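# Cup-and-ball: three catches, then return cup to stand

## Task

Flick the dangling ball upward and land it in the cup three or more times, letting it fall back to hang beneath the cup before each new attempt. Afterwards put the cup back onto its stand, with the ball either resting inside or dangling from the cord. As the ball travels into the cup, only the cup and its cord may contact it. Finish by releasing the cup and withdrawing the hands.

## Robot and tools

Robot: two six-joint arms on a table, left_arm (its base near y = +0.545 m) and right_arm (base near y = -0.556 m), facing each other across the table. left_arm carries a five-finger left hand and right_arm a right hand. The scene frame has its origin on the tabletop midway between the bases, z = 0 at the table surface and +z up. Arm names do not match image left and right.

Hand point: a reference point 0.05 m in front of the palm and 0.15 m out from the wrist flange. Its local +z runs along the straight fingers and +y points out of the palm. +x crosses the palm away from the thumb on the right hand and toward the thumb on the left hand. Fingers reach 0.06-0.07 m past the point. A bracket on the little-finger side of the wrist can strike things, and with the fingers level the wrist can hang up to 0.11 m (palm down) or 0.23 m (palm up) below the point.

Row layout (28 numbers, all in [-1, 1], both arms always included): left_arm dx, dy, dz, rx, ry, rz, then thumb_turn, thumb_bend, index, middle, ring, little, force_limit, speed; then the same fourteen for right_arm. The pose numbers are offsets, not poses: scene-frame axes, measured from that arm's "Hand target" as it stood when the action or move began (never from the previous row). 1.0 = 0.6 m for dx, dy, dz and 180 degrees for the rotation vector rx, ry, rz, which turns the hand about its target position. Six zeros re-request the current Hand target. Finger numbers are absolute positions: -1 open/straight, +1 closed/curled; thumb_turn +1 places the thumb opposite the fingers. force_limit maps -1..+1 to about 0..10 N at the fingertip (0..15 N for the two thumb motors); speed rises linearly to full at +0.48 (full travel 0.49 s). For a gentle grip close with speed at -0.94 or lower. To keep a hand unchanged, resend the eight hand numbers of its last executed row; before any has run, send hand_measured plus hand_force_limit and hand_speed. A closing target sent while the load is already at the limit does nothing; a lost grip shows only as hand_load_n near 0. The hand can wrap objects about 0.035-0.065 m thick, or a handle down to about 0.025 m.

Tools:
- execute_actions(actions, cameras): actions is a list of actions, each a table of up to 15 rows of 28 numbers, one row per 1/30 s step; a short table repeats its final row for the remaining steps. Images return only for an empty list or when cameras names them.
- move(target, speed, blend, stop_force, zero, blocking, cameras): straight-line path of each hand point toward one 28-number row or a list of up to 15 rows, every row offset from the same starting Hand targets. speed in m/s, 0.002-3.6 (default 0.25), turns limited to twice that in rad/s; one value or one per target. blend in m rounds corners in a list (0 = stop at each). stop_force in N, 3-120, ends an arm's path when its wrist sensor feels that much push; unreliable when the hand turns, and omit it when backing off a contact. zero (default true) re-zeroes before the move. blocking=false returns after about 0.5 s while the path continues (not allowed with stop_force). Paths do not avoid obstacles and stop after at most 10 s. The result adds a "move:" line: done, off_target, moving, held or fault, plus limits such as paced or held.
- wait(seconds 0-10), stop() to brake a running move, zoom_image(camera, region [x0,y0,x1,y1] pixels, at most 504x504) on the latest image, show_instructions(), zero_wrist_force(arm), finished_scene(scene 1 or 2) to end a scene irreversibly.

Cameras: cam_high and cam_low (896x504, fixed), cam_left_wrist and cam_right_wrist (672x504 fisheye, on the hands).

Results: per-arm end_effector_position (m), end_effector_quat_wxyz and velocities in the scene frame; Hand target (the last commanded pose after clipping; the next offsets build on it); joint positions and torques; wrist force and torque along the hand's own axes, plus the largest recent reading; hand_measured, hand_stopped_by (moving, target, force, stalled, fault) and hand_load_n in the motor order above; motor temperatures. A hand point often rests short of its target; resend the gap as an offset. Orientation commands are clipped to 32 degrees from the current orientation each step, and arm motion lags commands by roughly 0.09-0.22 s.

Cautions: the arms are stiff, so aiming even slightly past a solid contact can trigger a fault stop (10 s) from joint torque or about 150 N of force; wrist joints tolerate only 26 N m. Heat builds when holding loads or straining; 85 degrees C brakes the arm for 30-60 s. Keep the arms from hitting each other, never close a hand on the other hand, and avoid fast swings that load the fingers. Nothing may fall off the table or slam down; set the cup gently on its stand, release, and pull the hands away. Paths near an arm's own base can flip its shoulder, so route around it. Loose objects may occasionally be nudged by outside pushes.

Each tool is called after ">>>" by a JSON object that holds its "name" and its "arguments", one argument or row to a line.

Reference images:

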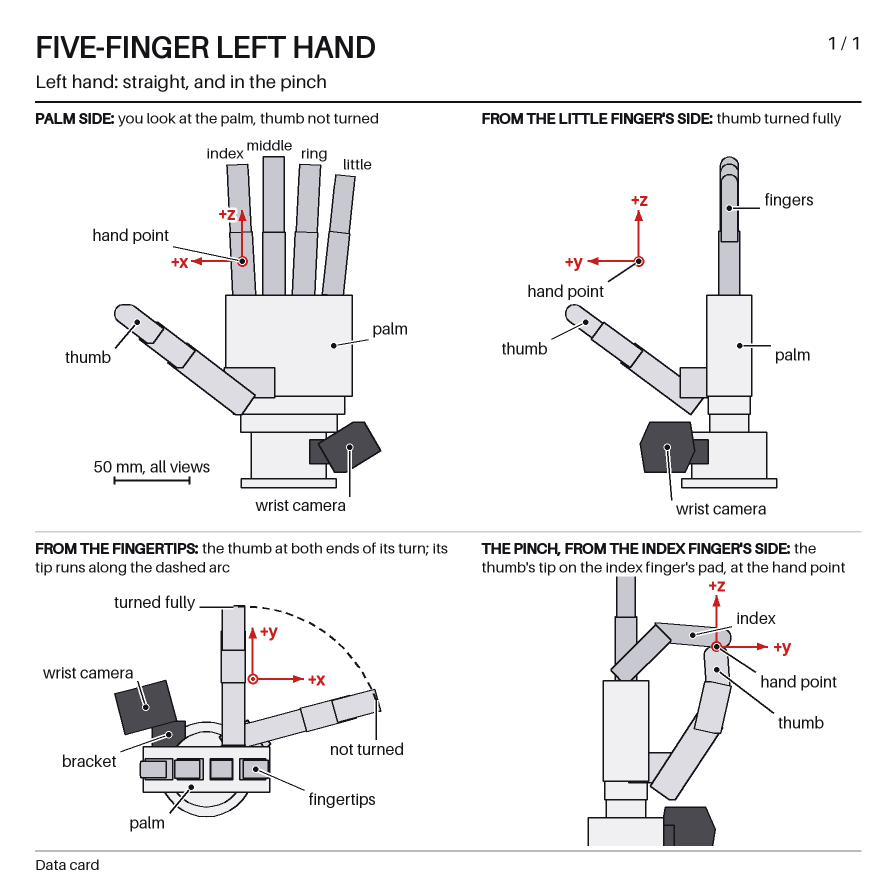

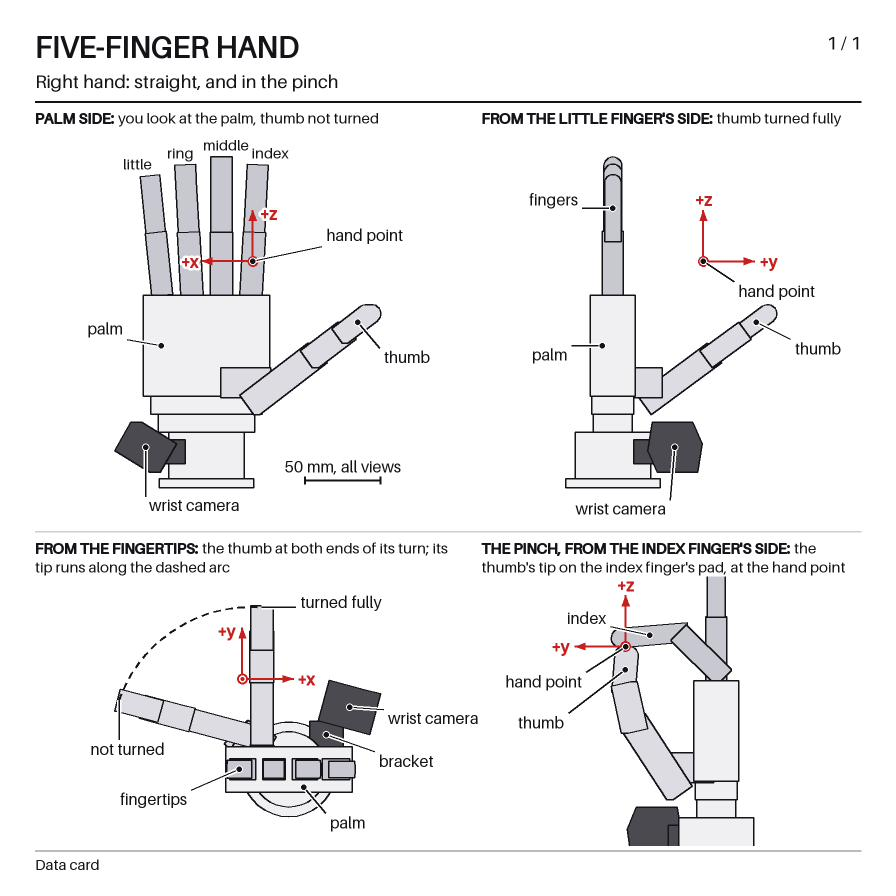

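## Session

>>> {"name": "execute_actions", "arguments": {
  "actions": [],
  "cameras": ["all"]
}}

Scene clock: 0.00 s.
left_arm: end_effector_position=(+0.5913, +0.5784, +0.3161) hand_measured=(-1.000, -1.000, -1.000, -1.000, -1.000, -1.000) hand_load_n=(+0.0, +0.0, +0.0, +0.0, +0.0, +0.0) hand_stopped_by=(target, target, target, target, target, target) hand_force_limit=0.00 hand_speed=-0.80 end_effector_quat_wxyz=(+0.598, +0.372, +0.658, -0.266) | right_arm: end_effector_position=(+0.3987, -0.3053, +0.3535) hand_measured=(-1.000, -1.000, -1.000, -1.000, -1.000, -1.000) hand_load_n=(+0.0, +0.0, +0.0, +0.0, +0.0, +0.0) hand_stopped_by=(target, target, target, target, target, target) hand_force_limit=0.00 hand_speed=-0.80 end_effector_quat_wxyz=(+0.044, +0.469, +0.881, +0.046)
Joint positions: left_arm=[5.478 -2.012 -1.769 1.515 -0.188 0.8] | right_arm=[-1.261 -1.485 1.435 1.494 1.572 -0.261]
Joint velocities: within noise
Joint torques (N m): no reading
Motor temperatures (°C): left_arm=[28 28 30 33 34 33] | right_arm=[31 32 31 41 36 38]
Wrist force (N): no reading
Wrist torque (N m): no reading
Wrist force, peak (N): no reading
Hand target: left_arm +0.5913, +0.5784, +0.3161; +0.598, +0.372, +0.658, -0.266 | right_arm +0.3987, -0.3053, +0.3535; +0.044, +0.469, +0.881, +0.046
camera_calibration:
cam_left_wrist: T_world_to_cam=[[-0.781751, -0.4991, -0.373851, 0.870965], [-0.0930594, 0.686172, -0.721462, -0.108386], [0.616609, -0.529213, -0.582862, 0.242314], [0, 0, 0, 1]] pos_world=[0.521378, 0.637307, 0.38865]
cam_right_wrist: T_world_to_cam=[[0.693969, 0.709969, 0.119795, -0.102045], [0.561969, -0.638111, 0.526313, -0.59825], [0.450108, -0.297924, -0.84181, 0.138264], [0, 0, 0, 1]] pos_world=[0.34478, -0.268109, 0.443483]

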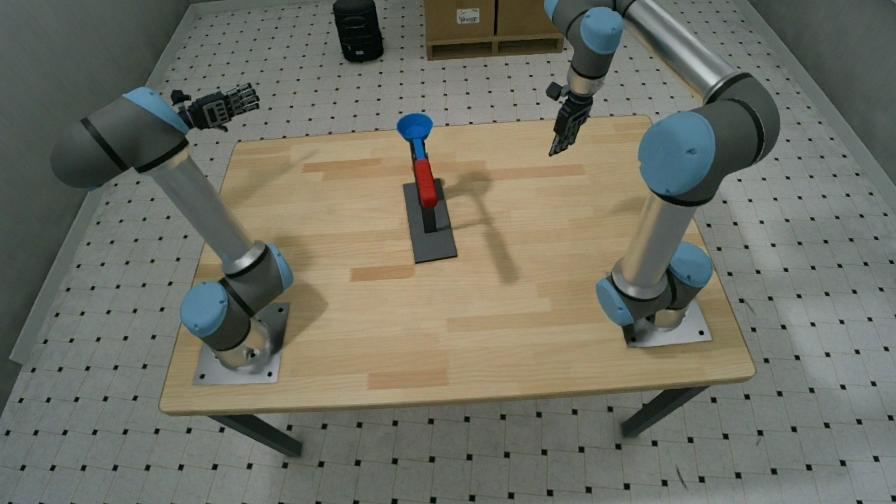

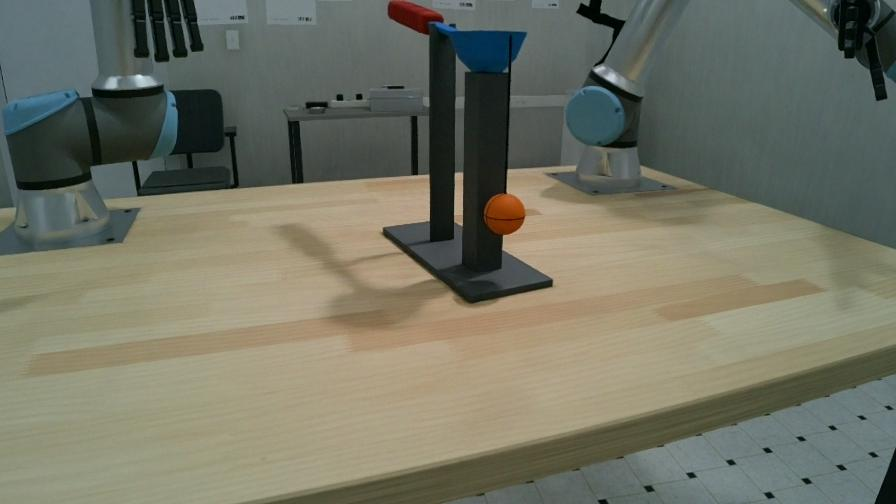

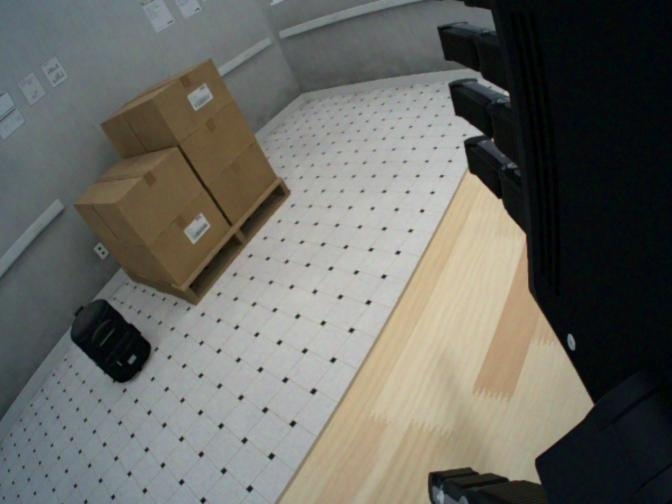

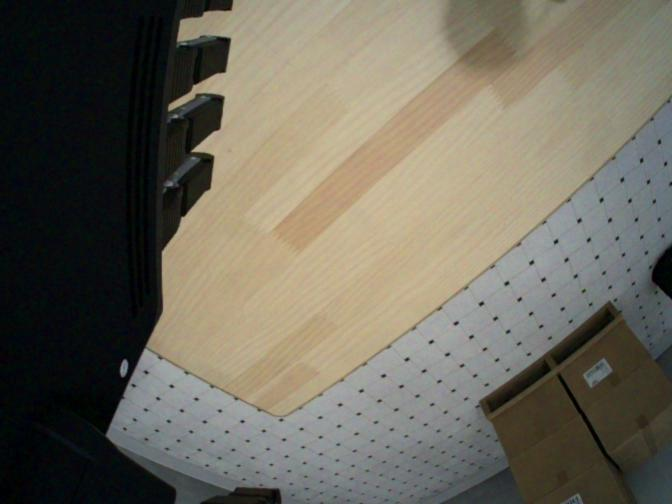

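>>> {"name": "move", "arguments": {
  "target": [-0.427,-0.4473,0.1902,-0.1745,-0.0018,-0.1498,-1,-1,-1,-1,-1,-1,0,-0.8,-0.1645,0.2422,0.1608,0.466,-0.1231,0.2707,1,-1,-1,-1,-1,-1,0.95,0.2],
  "speed": 0.4,
  "cameras": ["cam_high","cam_low","cam_left_wrist","cam_right_wrist"]
}}

>>> {"name": "zoom_image", "arguments": {
  "camera": "cam_left_wrist",
  "region": [280, 280, 480, 430]
}}

>>> {"name": "zoom_image", "arguments": {
  "camera": "cam_low",
  "region": [400, 0, 540, 120]
}}

Scene clock: 14.10 s.
left_arm: end_effector_position=(+0.3351, +0.3100, +0.4302) hand_measured=(-1.000, -1.000, -1.000, -1.000, -1.000, -1.000) hand_load_n=(+0.0, +0.0, +0.0, +0.0, +0.0, +0.0) hand_stopped_by=(target, target, target, target, target, target) hand_force_limit=0.00 hand_speed=-0.80 end_effector_quat_wxyz=(+0.600, +0.340, +0.457, -0.562) | right_arm: end_effector_position=(+0.2999, -0.1600, +0.4500) hand_measured=(+1.000, -1.000, -1.000, -1.000, -1.000, -1.000) hand_load_n=(+0.0, +0.0, +0.5, +0.0, +0.0, +0.0) hand_stopped_by=(target, target, target, target, target, target) hand_force_limit=0.95 hand_speed=0.20 end_effector_quat_wxyz=(-0.141, -0.005, +0.707, +0.693)
Joint positions: left_arm=[5.312 -1.132 -2.677 -0.082 -0.541 2.132] | right_arm=[-1.558 -1.529 2.362 2.31 0.175 -2.948]
Joint torques (N m): left_arm=[-1.89 8.16 26.21 -1.38 -2.76 1.24] | right_arm=[-4.3 -4.14 -25.08 0.39 -0.76 -0.83]
Wrist force (N): left_arm=[0.4 -0.6 1.0] | right_arm=[0.5 -1.0 -0.6]
Wrist torque (N m): left_arm=[-0.04 -0.11 0.08] | right_arm=[-0.38 0.02 -0.08]
Wrist force, peak (N): left_arm=[0.3 -1.6 1.3] | right_arm=[0.3 -1.1 -1.0]
Hand target: left_arm +0.3351, +0.3100, +0.4302; +0.600, +0.340, +0.457, -0.562 | right_arm +0.3000, -0.1600, +0.4500; -0.141, -0.005, +0.707, +0.693
Off the commanded pose: left_arm 0.000 m, 0 deg | right_arm 0.000 m, 0 deg.
move: done
camera_calibration:
cam_left_wrist: T_world_to_cam=[[-0.958809, -0.226953, -0.170813, 0.467089], [0.127956, 0.191785, -0.97306, 0.32175], [0.253598, -0.954836, -0.154845, 0.394172], [0, 0, 0, 1]] pos_world=[0.306718, 0.42067, 0.453902]
cam_right_wrist: T_world_to_cam=[[-0.00689116, -0.0076646, 0.999947, -0.448873], [0.95779, -0.287436, 0.00439743, -0.328578], [0.287387, 0.957769, 0.00932184, 0.174005], [0, 0, 0, 1]] pos_world=[0.261609, -0.264542, 0.448672]

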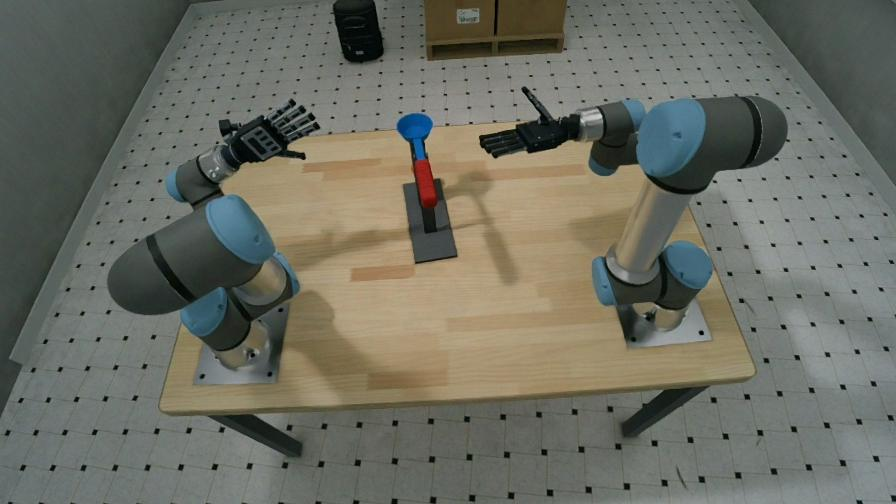

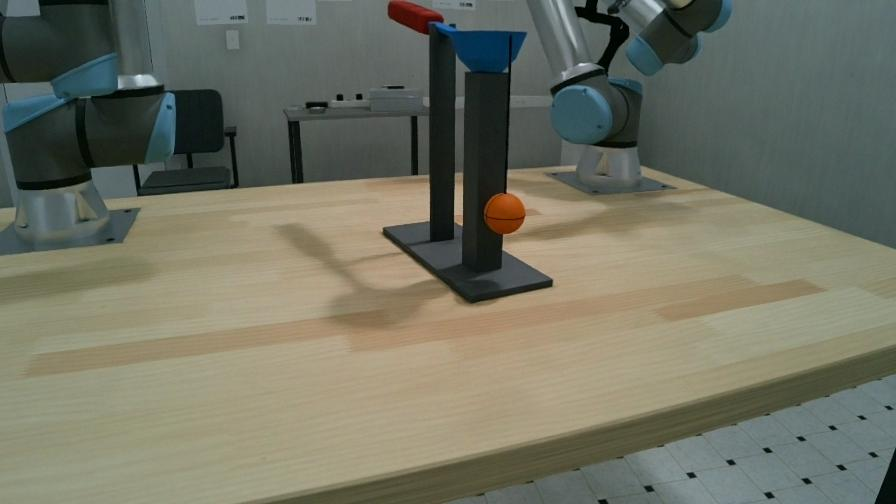

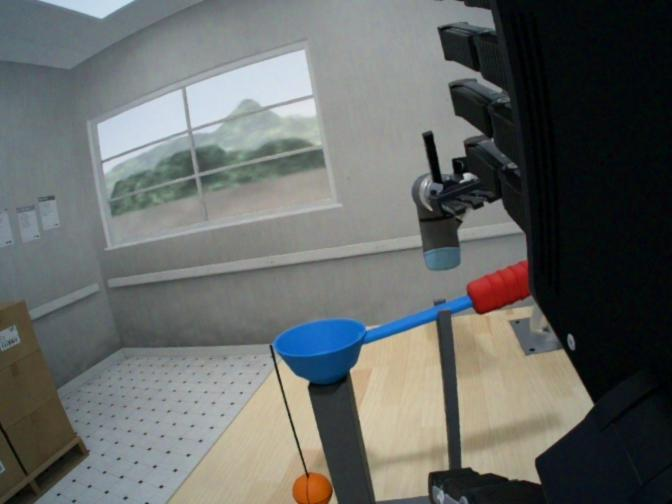

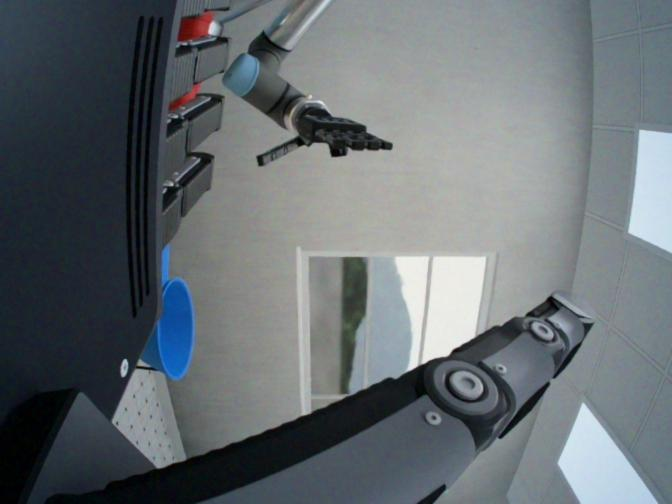

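Scaled by 2.520 from the camera's 672x504 image, which has a finer 960x720 frame.

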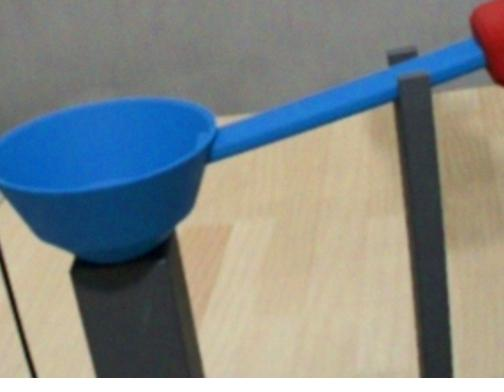

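Scaled by 3.600 from the camera's 896x504 image, which has a finer 1280x720 frame.

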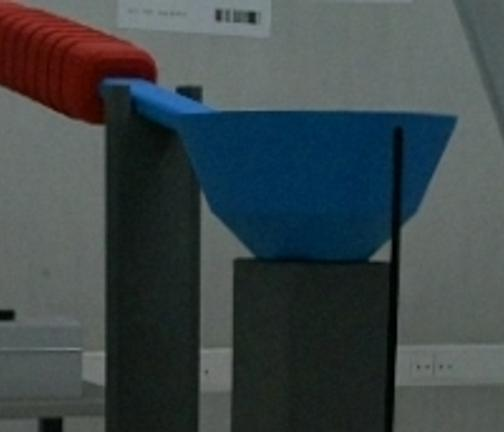

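>>> {"name": "wait", "arguments": {
  "seconds": 0.1,
  "cameras": ["cam_high", "cam_low", "cam_left_wrist", "cam_right_wrist"]
}}

>>> {"name": "zoom_image", "arguments": {
  "camera": "cam_high",
  "region": [360, 80, 520, 170]
}}

>>> {"name": "zoom_image", "arguments": {
  "camera": "cam_left_wrist",
  "region": [250, 260, 550, 430]
}}

>>> {"name": "zoom_image", "arguments": {
  "camera": "cam_low",
  "region": [380, 0, 560, 120]
}}

Scene clock: 22.40 s.
left_arm: end_effector_position=(+0.3351, +0.3100, +0.4302) hand_measured=(-1.000, -1.000, -1.000, -1.000, -1.000, -1.000) hand_load_n=(+0.0, +0.0, +0.0, +0.5, +0.0, +0.0) hand_stopped_by=(target, target, target, target, target, target) hand_force_limit=0.00 hand_speed=-0.80 end_effector_quat_wxyz=(+0.600, +0.340, +0.457, -0.562) | right_arm: end_effector_position=(+0.3000, -0.1600, +0.4500) hand_measured=(+1.000, -1.000, -1.000, -1.000, -1.000, -1.000) hand_load_n=(+0.0, +0.0, +0.0, +0.0, +0.0, +0.0) hand_stopped_by=(target, target, target, target, target, target) hand_force_limit=0.95 hand_speed=0.20 end_effector_quat_wxyz=(-0.141, -0.005, +0.707, +0.693)
Joint positions: left_arm=[5.312 -1.132 -2.677 -0.082 -0.541 2.132] | right_arm=[-1.558 -1.529 2.362 2.31 0.175 -2.948]
Joint torques (N m): left_arm=[-7 7.34 25.55 -1.32 -2.81 1.11] | right_arm=[-6.87 -4.03 -25.41 1.98 1.99 -1.33]
Wrist force (N): left_arm=[-0.2 -0.6 0.8] | right_arm=[0.4 -0.9 -0.5]
Wrist torque (N m): left_arm=[-0.02 -0.04 0.05] | right_arm=[-0.38 0.03 -0.08]
Wrist force, peak (N): left_arm=[0.6 -1.0 1.2] | right_arm=[0.5 -1.4 -0.7]
Hand target: left_arm +0.3351, +0.3100, +0.4302; +0.600, +0.340, +0.457, -0.562 | right_arm +0.3000, -0.1600, +0.4500; -0.141, -0.005, +0.707, +0.693
Off the commanded pose: left_arm 0.000 m, 0 deg | right_arm 0.000 m, 0 deg.
wait: 0.10 s; at rest from the start
camera_calibration:
cam_left_wrist: T_world_to_cam=[[-0.958793, -0.22695, -0.170909, 0.467126], [0.128072, 0.191713, -0.973059, 0.321743], [0.253601, -0.954851, -0.154747, 0.394133], [0, 0, 0, 1]] pos_world=[0.306718, 0.42067, 0.453902]
cam_right_wrist: T_world_to_cam=[[-0.00692245, -0.00775956, 0.999946, -0.448889], [0.95779, -0.287437, 0.0044001, -0.328675], [0.287387, 0.957768, 0.00942179, 0.173932], [0, 0, 0, 1]] pos_world=[0.261709, -0.264543, 0.448672]

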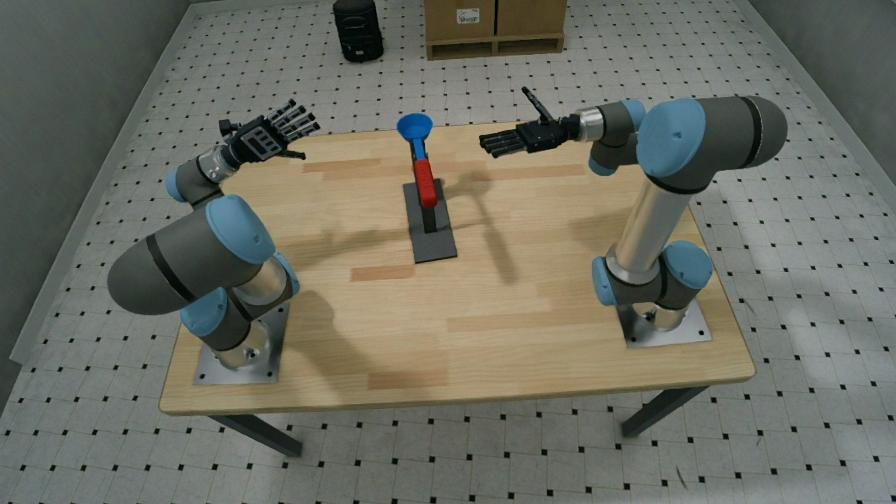

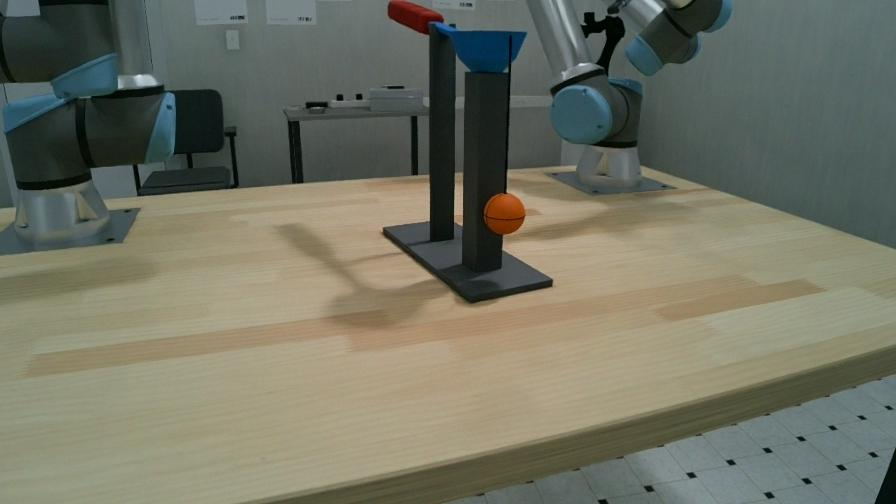

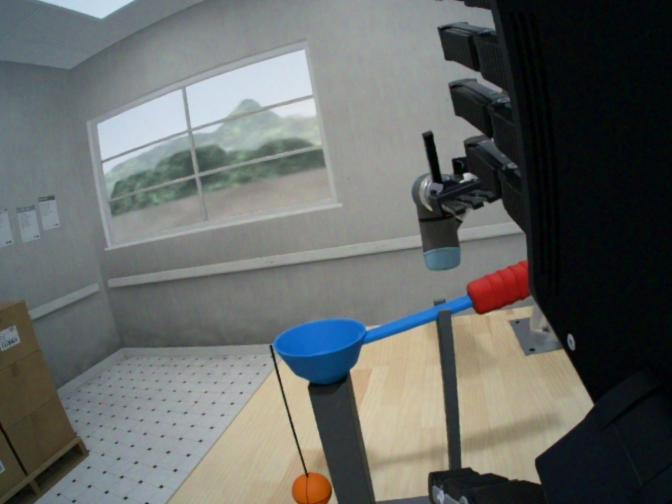

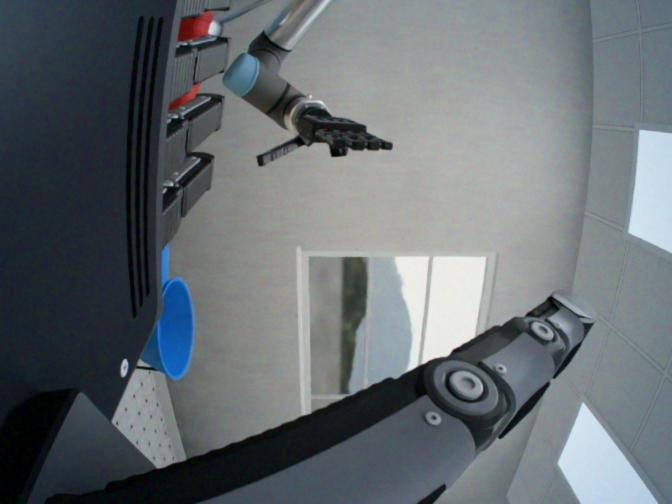

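Scaled by 3.150 from the camera's 896x504 image, which has a finer 1280x720 frame.

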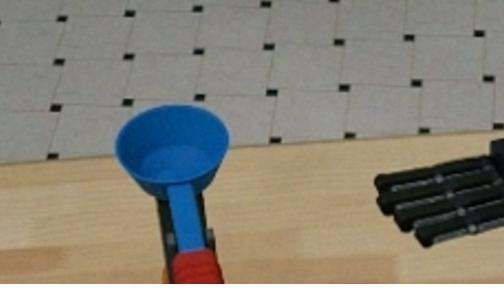

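Scaled by 1.680 from the camera's 672x504 image, which has a finer 960x720 frame.

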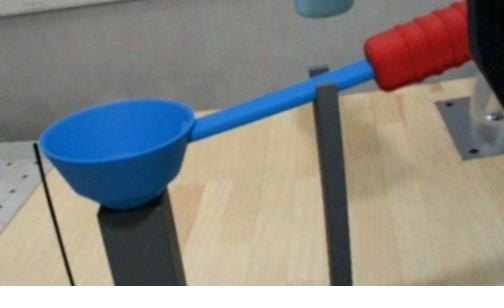

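Scaled by 2.800 from the camera's 896x504 image, which has a finer 1280x720 frame.

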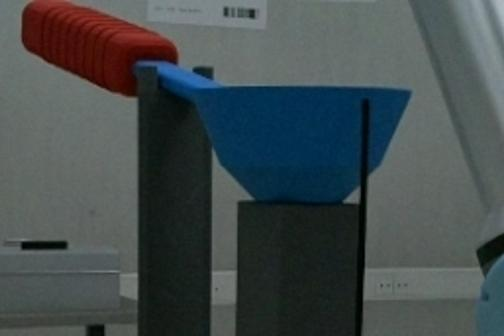

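>>> {"name": "zoom_image", "arguments": {
  "camera": "cam_high",
  "region": [385, 100, 475, 190]
}}

>>> {"name": "zoom_image", "arguments": {
  "camera": "cam_high",
  "region": [385, 175, 475, 275]
}}

>>> {"name": "zoom_image", "arguments": {
  "camera": "cam_high",
  "region": [465, 80, 585, 170]
}}

Scaled by 5.600 from the camera's 896x504 image, which has a finer 1280x720 frame.

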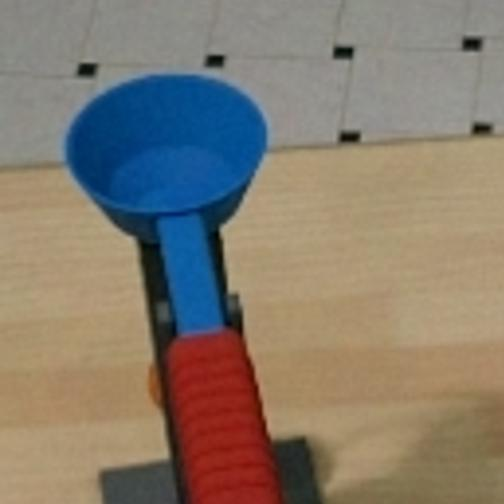

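Scaled by 5.040 from the camera's 896x504 image, which has a finer 1280x720 frame.

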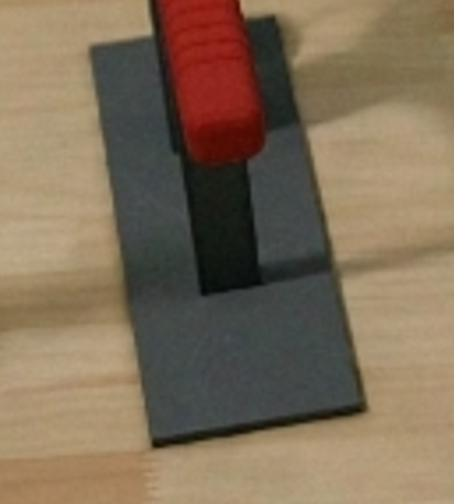

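Scaled by 4.200 from the camera's 896x504 image, which has a finer 1280x720 frame.

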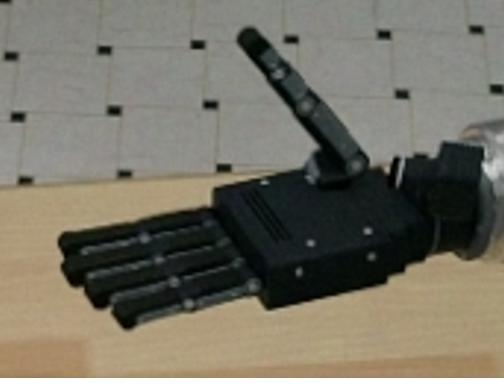

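>>> {"name": "move", "arguments": {
  "target": [0,0,0,0,0,0,-1,-1,-1,-1,-1,-1,0,-0.8,-0.0993,0.1390,-0.1750,0,0,-0.0733,1,-1,-1,-1,-1,-1,0.95,0.2],
  "speed": 0.2,
  "cameras": ["cam_high","cam_low","cam_left_wrist","cam_right_wrist"]
}}

>>> {"name": "zoom_image", "arguments": {
  "camera": "cam_high",
  "region": [385, 100, 545, 220]
}}

>>> {"name": "zoom_image", "arguments": {
  "camera": "cam_left_wrist",
  "region": [250, 230, 550, 430]
}}

Scene clock: 38.50 s.
left_arm: end_effector_position=(+0.3351, +0.3100, +0.4302) hand_measured=(-1.000, -1.000, -1.000, -1.000, -1.000, -1.000) hand_load_n=(+0.0, +0.0, +0.0, +0.0, +0.0, +0.0) hand_stopped_by=(target, target, target, target, target, target) hand_force_limit=0.00 hand_speed=-0.80 end_effector_quat_wxyz=(+0.600, +0.340, +0.457, -0.562) | right_arm: end_effector_position=(+0.2405, -0.0766, +0.3450) hand_measured=(+1.000, -1.000, -1.000, -1.000, -1.000, -1.000) hand_load_n=(+0.0, -0.5, +0.0, +0.0, +0.0, +0.0) hand_stopped_by=(target, target, target, target, target, target) hand_force_limit=0.95 hand_speed=0.20 end_effector_quat_wxyz=(-0.061, +0.076, +0.703, +0.704) end_effector_velocity=(+0.001, +0.000, +0.000) end_effector_angular_velocity=(+0.000, -0.001, -0.004)
Joint positions: left_arm=[5.312 -1.132 -2.677 -0.082 -0.541 2.132] | right_arm=[-1.122 -1.258 2.53 1.87 -0.491 -2.948]
Joint velocities: left_arm=[within noise] | right_arm=[0.001 0.002 0 -0.003 -0.005 0]
Joint torques (N m): left_arm=[-7.55 8.64 25.23 -1.35 -2.29 1.24] | right_arm=[9.75 -9.2 2.95 -2.24 -2.21 -0.1]
Wrist force (N): left_arm=[0.3 -1.1 0.9] | right_arm=[0.8 -1.1 -0.6]
Wrist torque (N m): left_arm=[-0.10 -0.09 0.08] | right_arm=[-0.37 -0.05 0.12]
Wrist force, peak (N): left_arm=[0.3 -0.7 1.3] | right_arm=[1.3 -2.6 0.4]
Hand target: left_arm +0.3351, +0.3100, +0.4302; +0.600, +0.340, +0.457, -0.562 | right_arm +0.2404, -0.0766, +0.3450; -0.061, +0.076, +0.703, +0.704
Off the commanded pose: left_arm 0.000 m, 0 deg | right_arm 0.000 m, 0 deg.
move: done
camera_calibration:
cam_left_wrist: T_world_to_cam=[[-0.958793, -0.22695, -0.170909, 0.467126], [0.128072, 0.191713, -0.973059, 0.321743], [0.253601, -0.954851, -0.154747, 0.394133], [0, 0, 0, 1]] pos_world=[0.306718, 0.42067, 0.453902]
cam_right_wrist: T_world_to_cam=[[-0.00868348, -0.00587339, 0.999945, -0.343192], [0.866878, -0.4985, 0.00459989, -0.241597], [0.498445, 0.86687, 0.00942022, 0.0544249], [0, 0, 0, 1]] pos_world=[0.179327, -0.169631, 0.343772]

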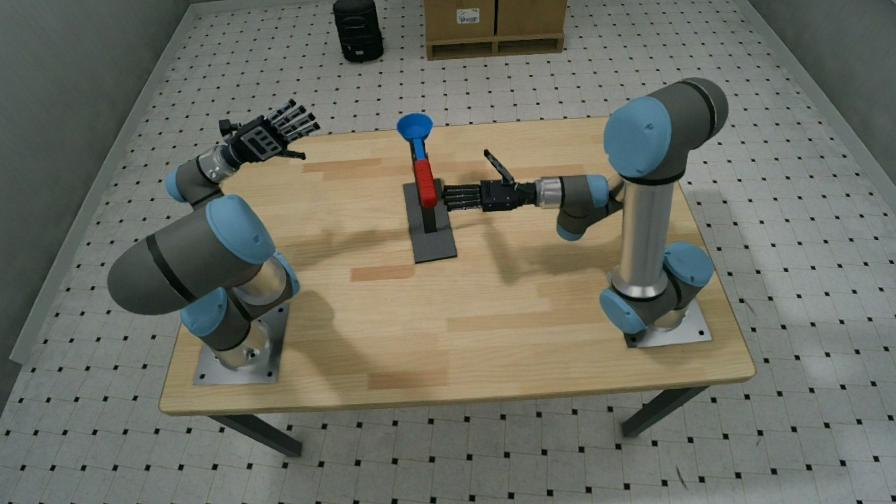

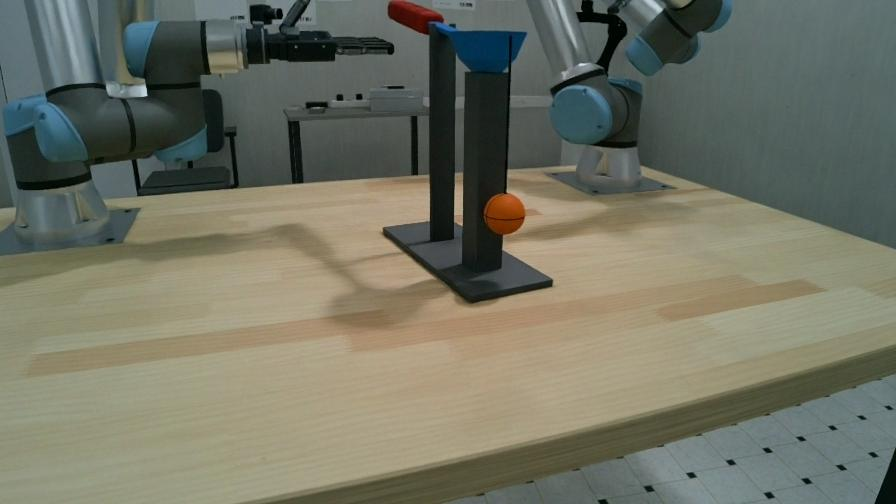

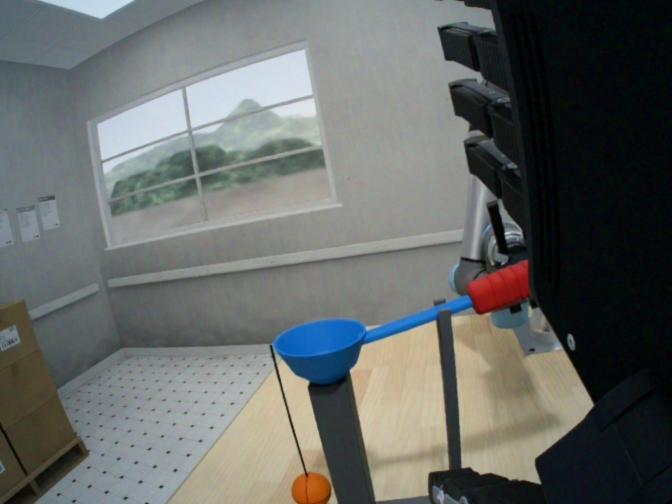

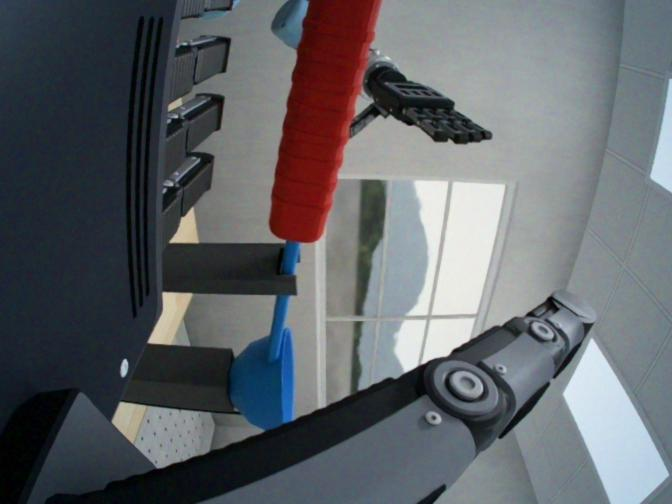

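Scaled by 3.150 from the camera's 896x504 image, which has a finer 1280x720 frame.

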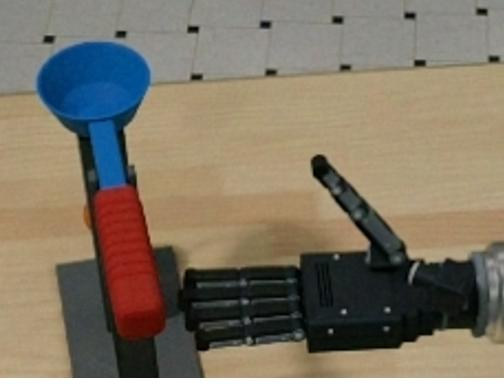

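Scaled by 1.680 from the camera's 672x504 image, which has a finer 960x720 frame.

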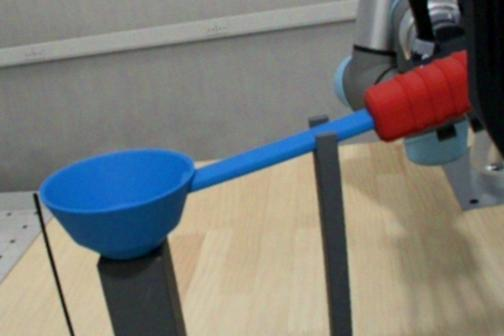

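>>> {"name": "move", "arguments": {
  "target": [0,0,0,0,0,0,-1,-1,-1,-1,-1,-1,0,-0.8,0.0100,0.2283,0,0,0,0,1,-1,-1,-1,-1,-1,0.95,0.2],
  "speed": 0.1,
  "cameras": ["cam_high","cam_low","cam_left_wrist","cam_right_wrist"]
}}

>>> {"name": "zoom_image", "arguments": {
  "camera": "cam_high",
  "region": [385, 100, 545, 220]
}}

>>> {"name": "zoom_image", "arguments": {
  "camera": "cam_low",
  "region": [380, 0, 560, 120]
}}

>>> {"name": "zoom_image", "arguments": {
  "camera": "cam_left_wrist",
  "region": [250, 230, 550, 430]
}}

Scene clock: 42.90 s.
left_arm: end_effector_position=(+0.3351, +0.3100, +0.4302) hand_measured=(-1.000, -1.000, -1.000, -1.000, -1.000, -1.000) hand_load_n=(+0.0, +0.0, +0.0, +0.0, +0.0, -0.5) hand_stopped_by=(target, target, target, target, target, target) hand_force_limit=0.00 hand_speed=-0.80 end_effector_quat_wxyz=(+0.600, +0.340, +0.457, -0.562) | right_arm: end_effector_position=(+0.2464, +0.0604, +0.3449) hand_measured=(+1.000, -1.000, -1.000, -1.000, -1.000, -1.000) hand_load_n=(+0.5, +0.0, +0.0, +0.0, +0.0, +0.0) hand_stopped_by=(target, target, target, target, target, target) hand_force_limit=0.95 hand_speed=0.20 end_effector_quat_wxyz=(-0.061, +0.076, +0.703, +0.704)
Joint positions: left_arm=[5.312 -1.132 -2.677 -0.082 -0.541 2.132] | right_arm=[-0.781 -1.089 2.174 2.056 -0.832 -2.948]
Joint torques (N m): left_arm=[-6.09 7.85 22.98 -1.22 -1.46 1.29] | right_arm=[-0.11 -39.3 -13.93 -2 1.04 1.39]
Wrist force (N): left_arm=[0.0 -0.7 1.0] | right_arm=[0.5 -0.7 -0.4]
Wrist torque (N m): left_arm=[-0.04 -0.04 0.05] | right_arm=[-0.34 0.00 0.12]
Wrist force, peak (N): left_arm=[0.5 -1.0 1.1] | right_arm=[0.8 -1.0 -1.5]
Hand target: left_arm +0.3351, +0.3100, +0.4302; +0.600, +0.340, +0.457, -0.562 | right_arm +0.2464, +0.0604, +0.3450; -0.061, +0.076, +0.703, +0.704
Off the commanded pose: left_arm 0.000 m, 0 deg | right_arm 0.000 m, 0 deg.
move: done
camera_calibration:
cam_left_wrist: T_world_to_cam=[[-0.958793, -0.22695, -0.170909, 0.467126], [0.128072, 0.191713, -0.973059, 0.321743], [0.253601, -0.954851, -0.154747, 0.394133], [0, 0, 0, 1]] pos_world=[0.306718, 0.42067, 0.453902]
cam_right_wrist: T_world_to_cam=[[-0.00835801, -0.00571617, 0.999949, -0.342193], [0.86695, -0.498376, 0.00439739, -0.178407], [0.498326, 0.866942, 0.00912106, -0.0670628], [0, 0, 0, 1]] pos_world=[0.185229, -0.0327302, 0.343572]

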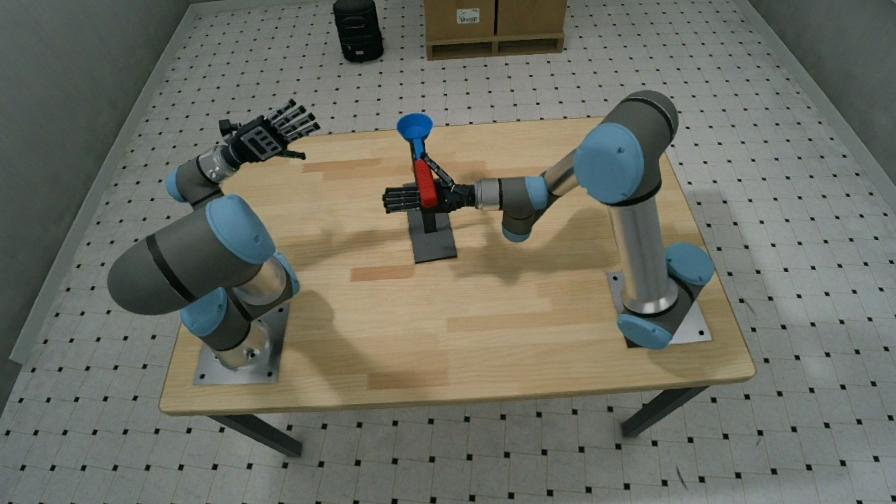

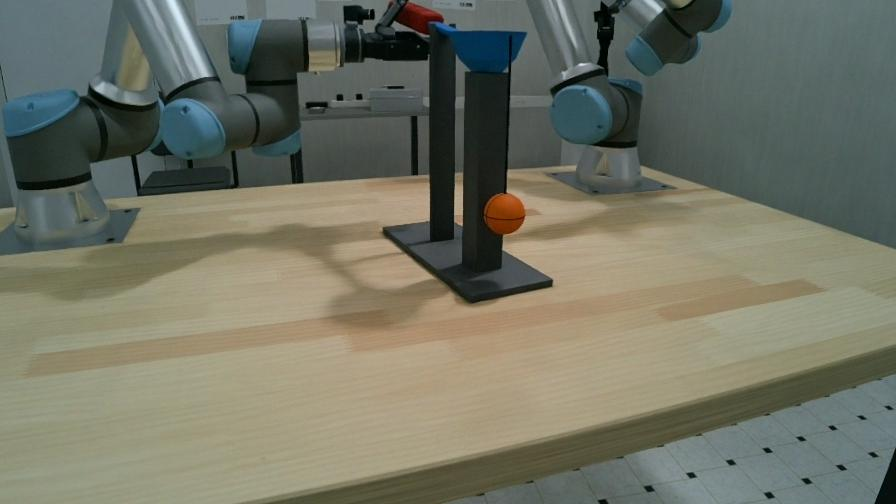

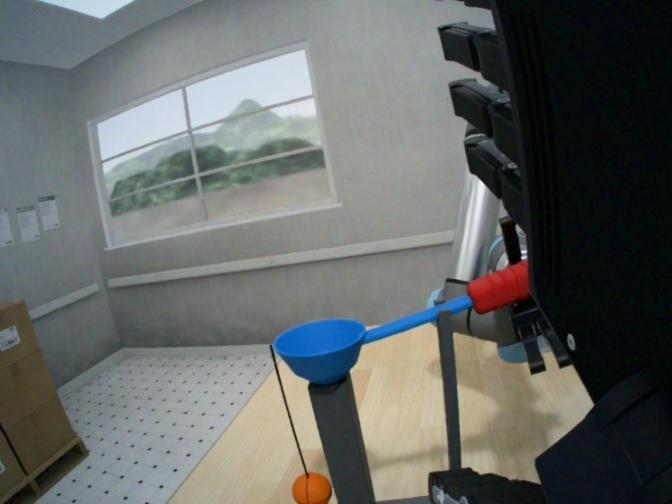

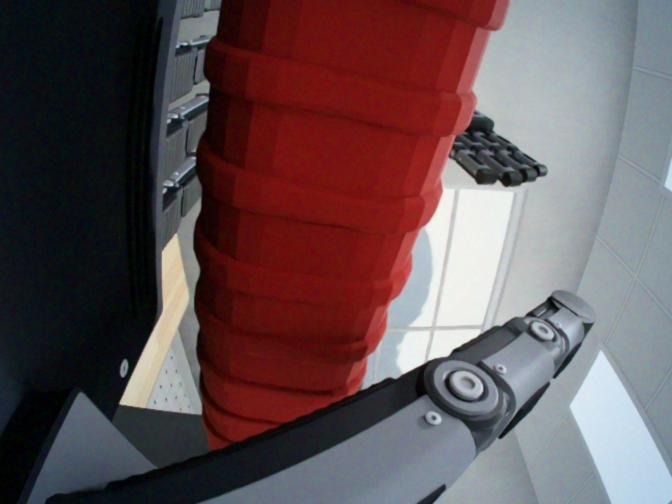

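Scaled by 3.150 from the camera's 896x504 image, which has a finer 1280x720 frame.

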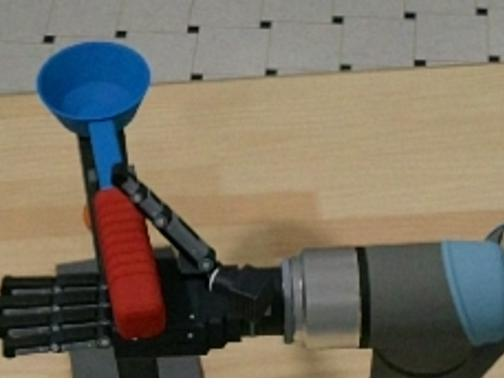

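Scaled by 2.800 from the camera's 896x504 image, which has a finer 1280x720 frame.

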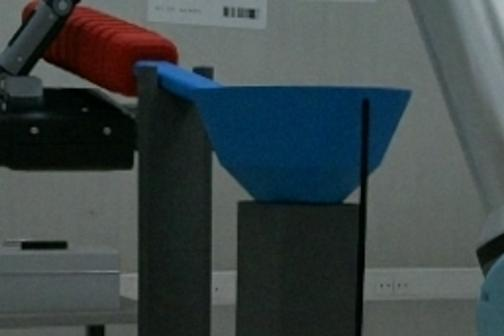

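Scaled by 1.680 from the camera's 672x504 image, which has a finer 960x720 frame.

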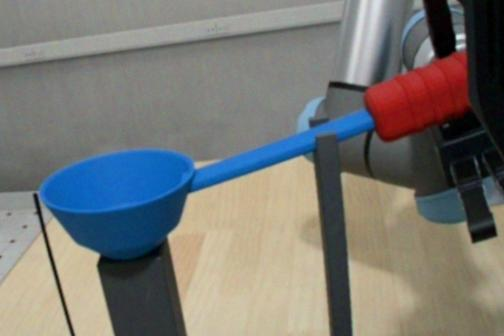

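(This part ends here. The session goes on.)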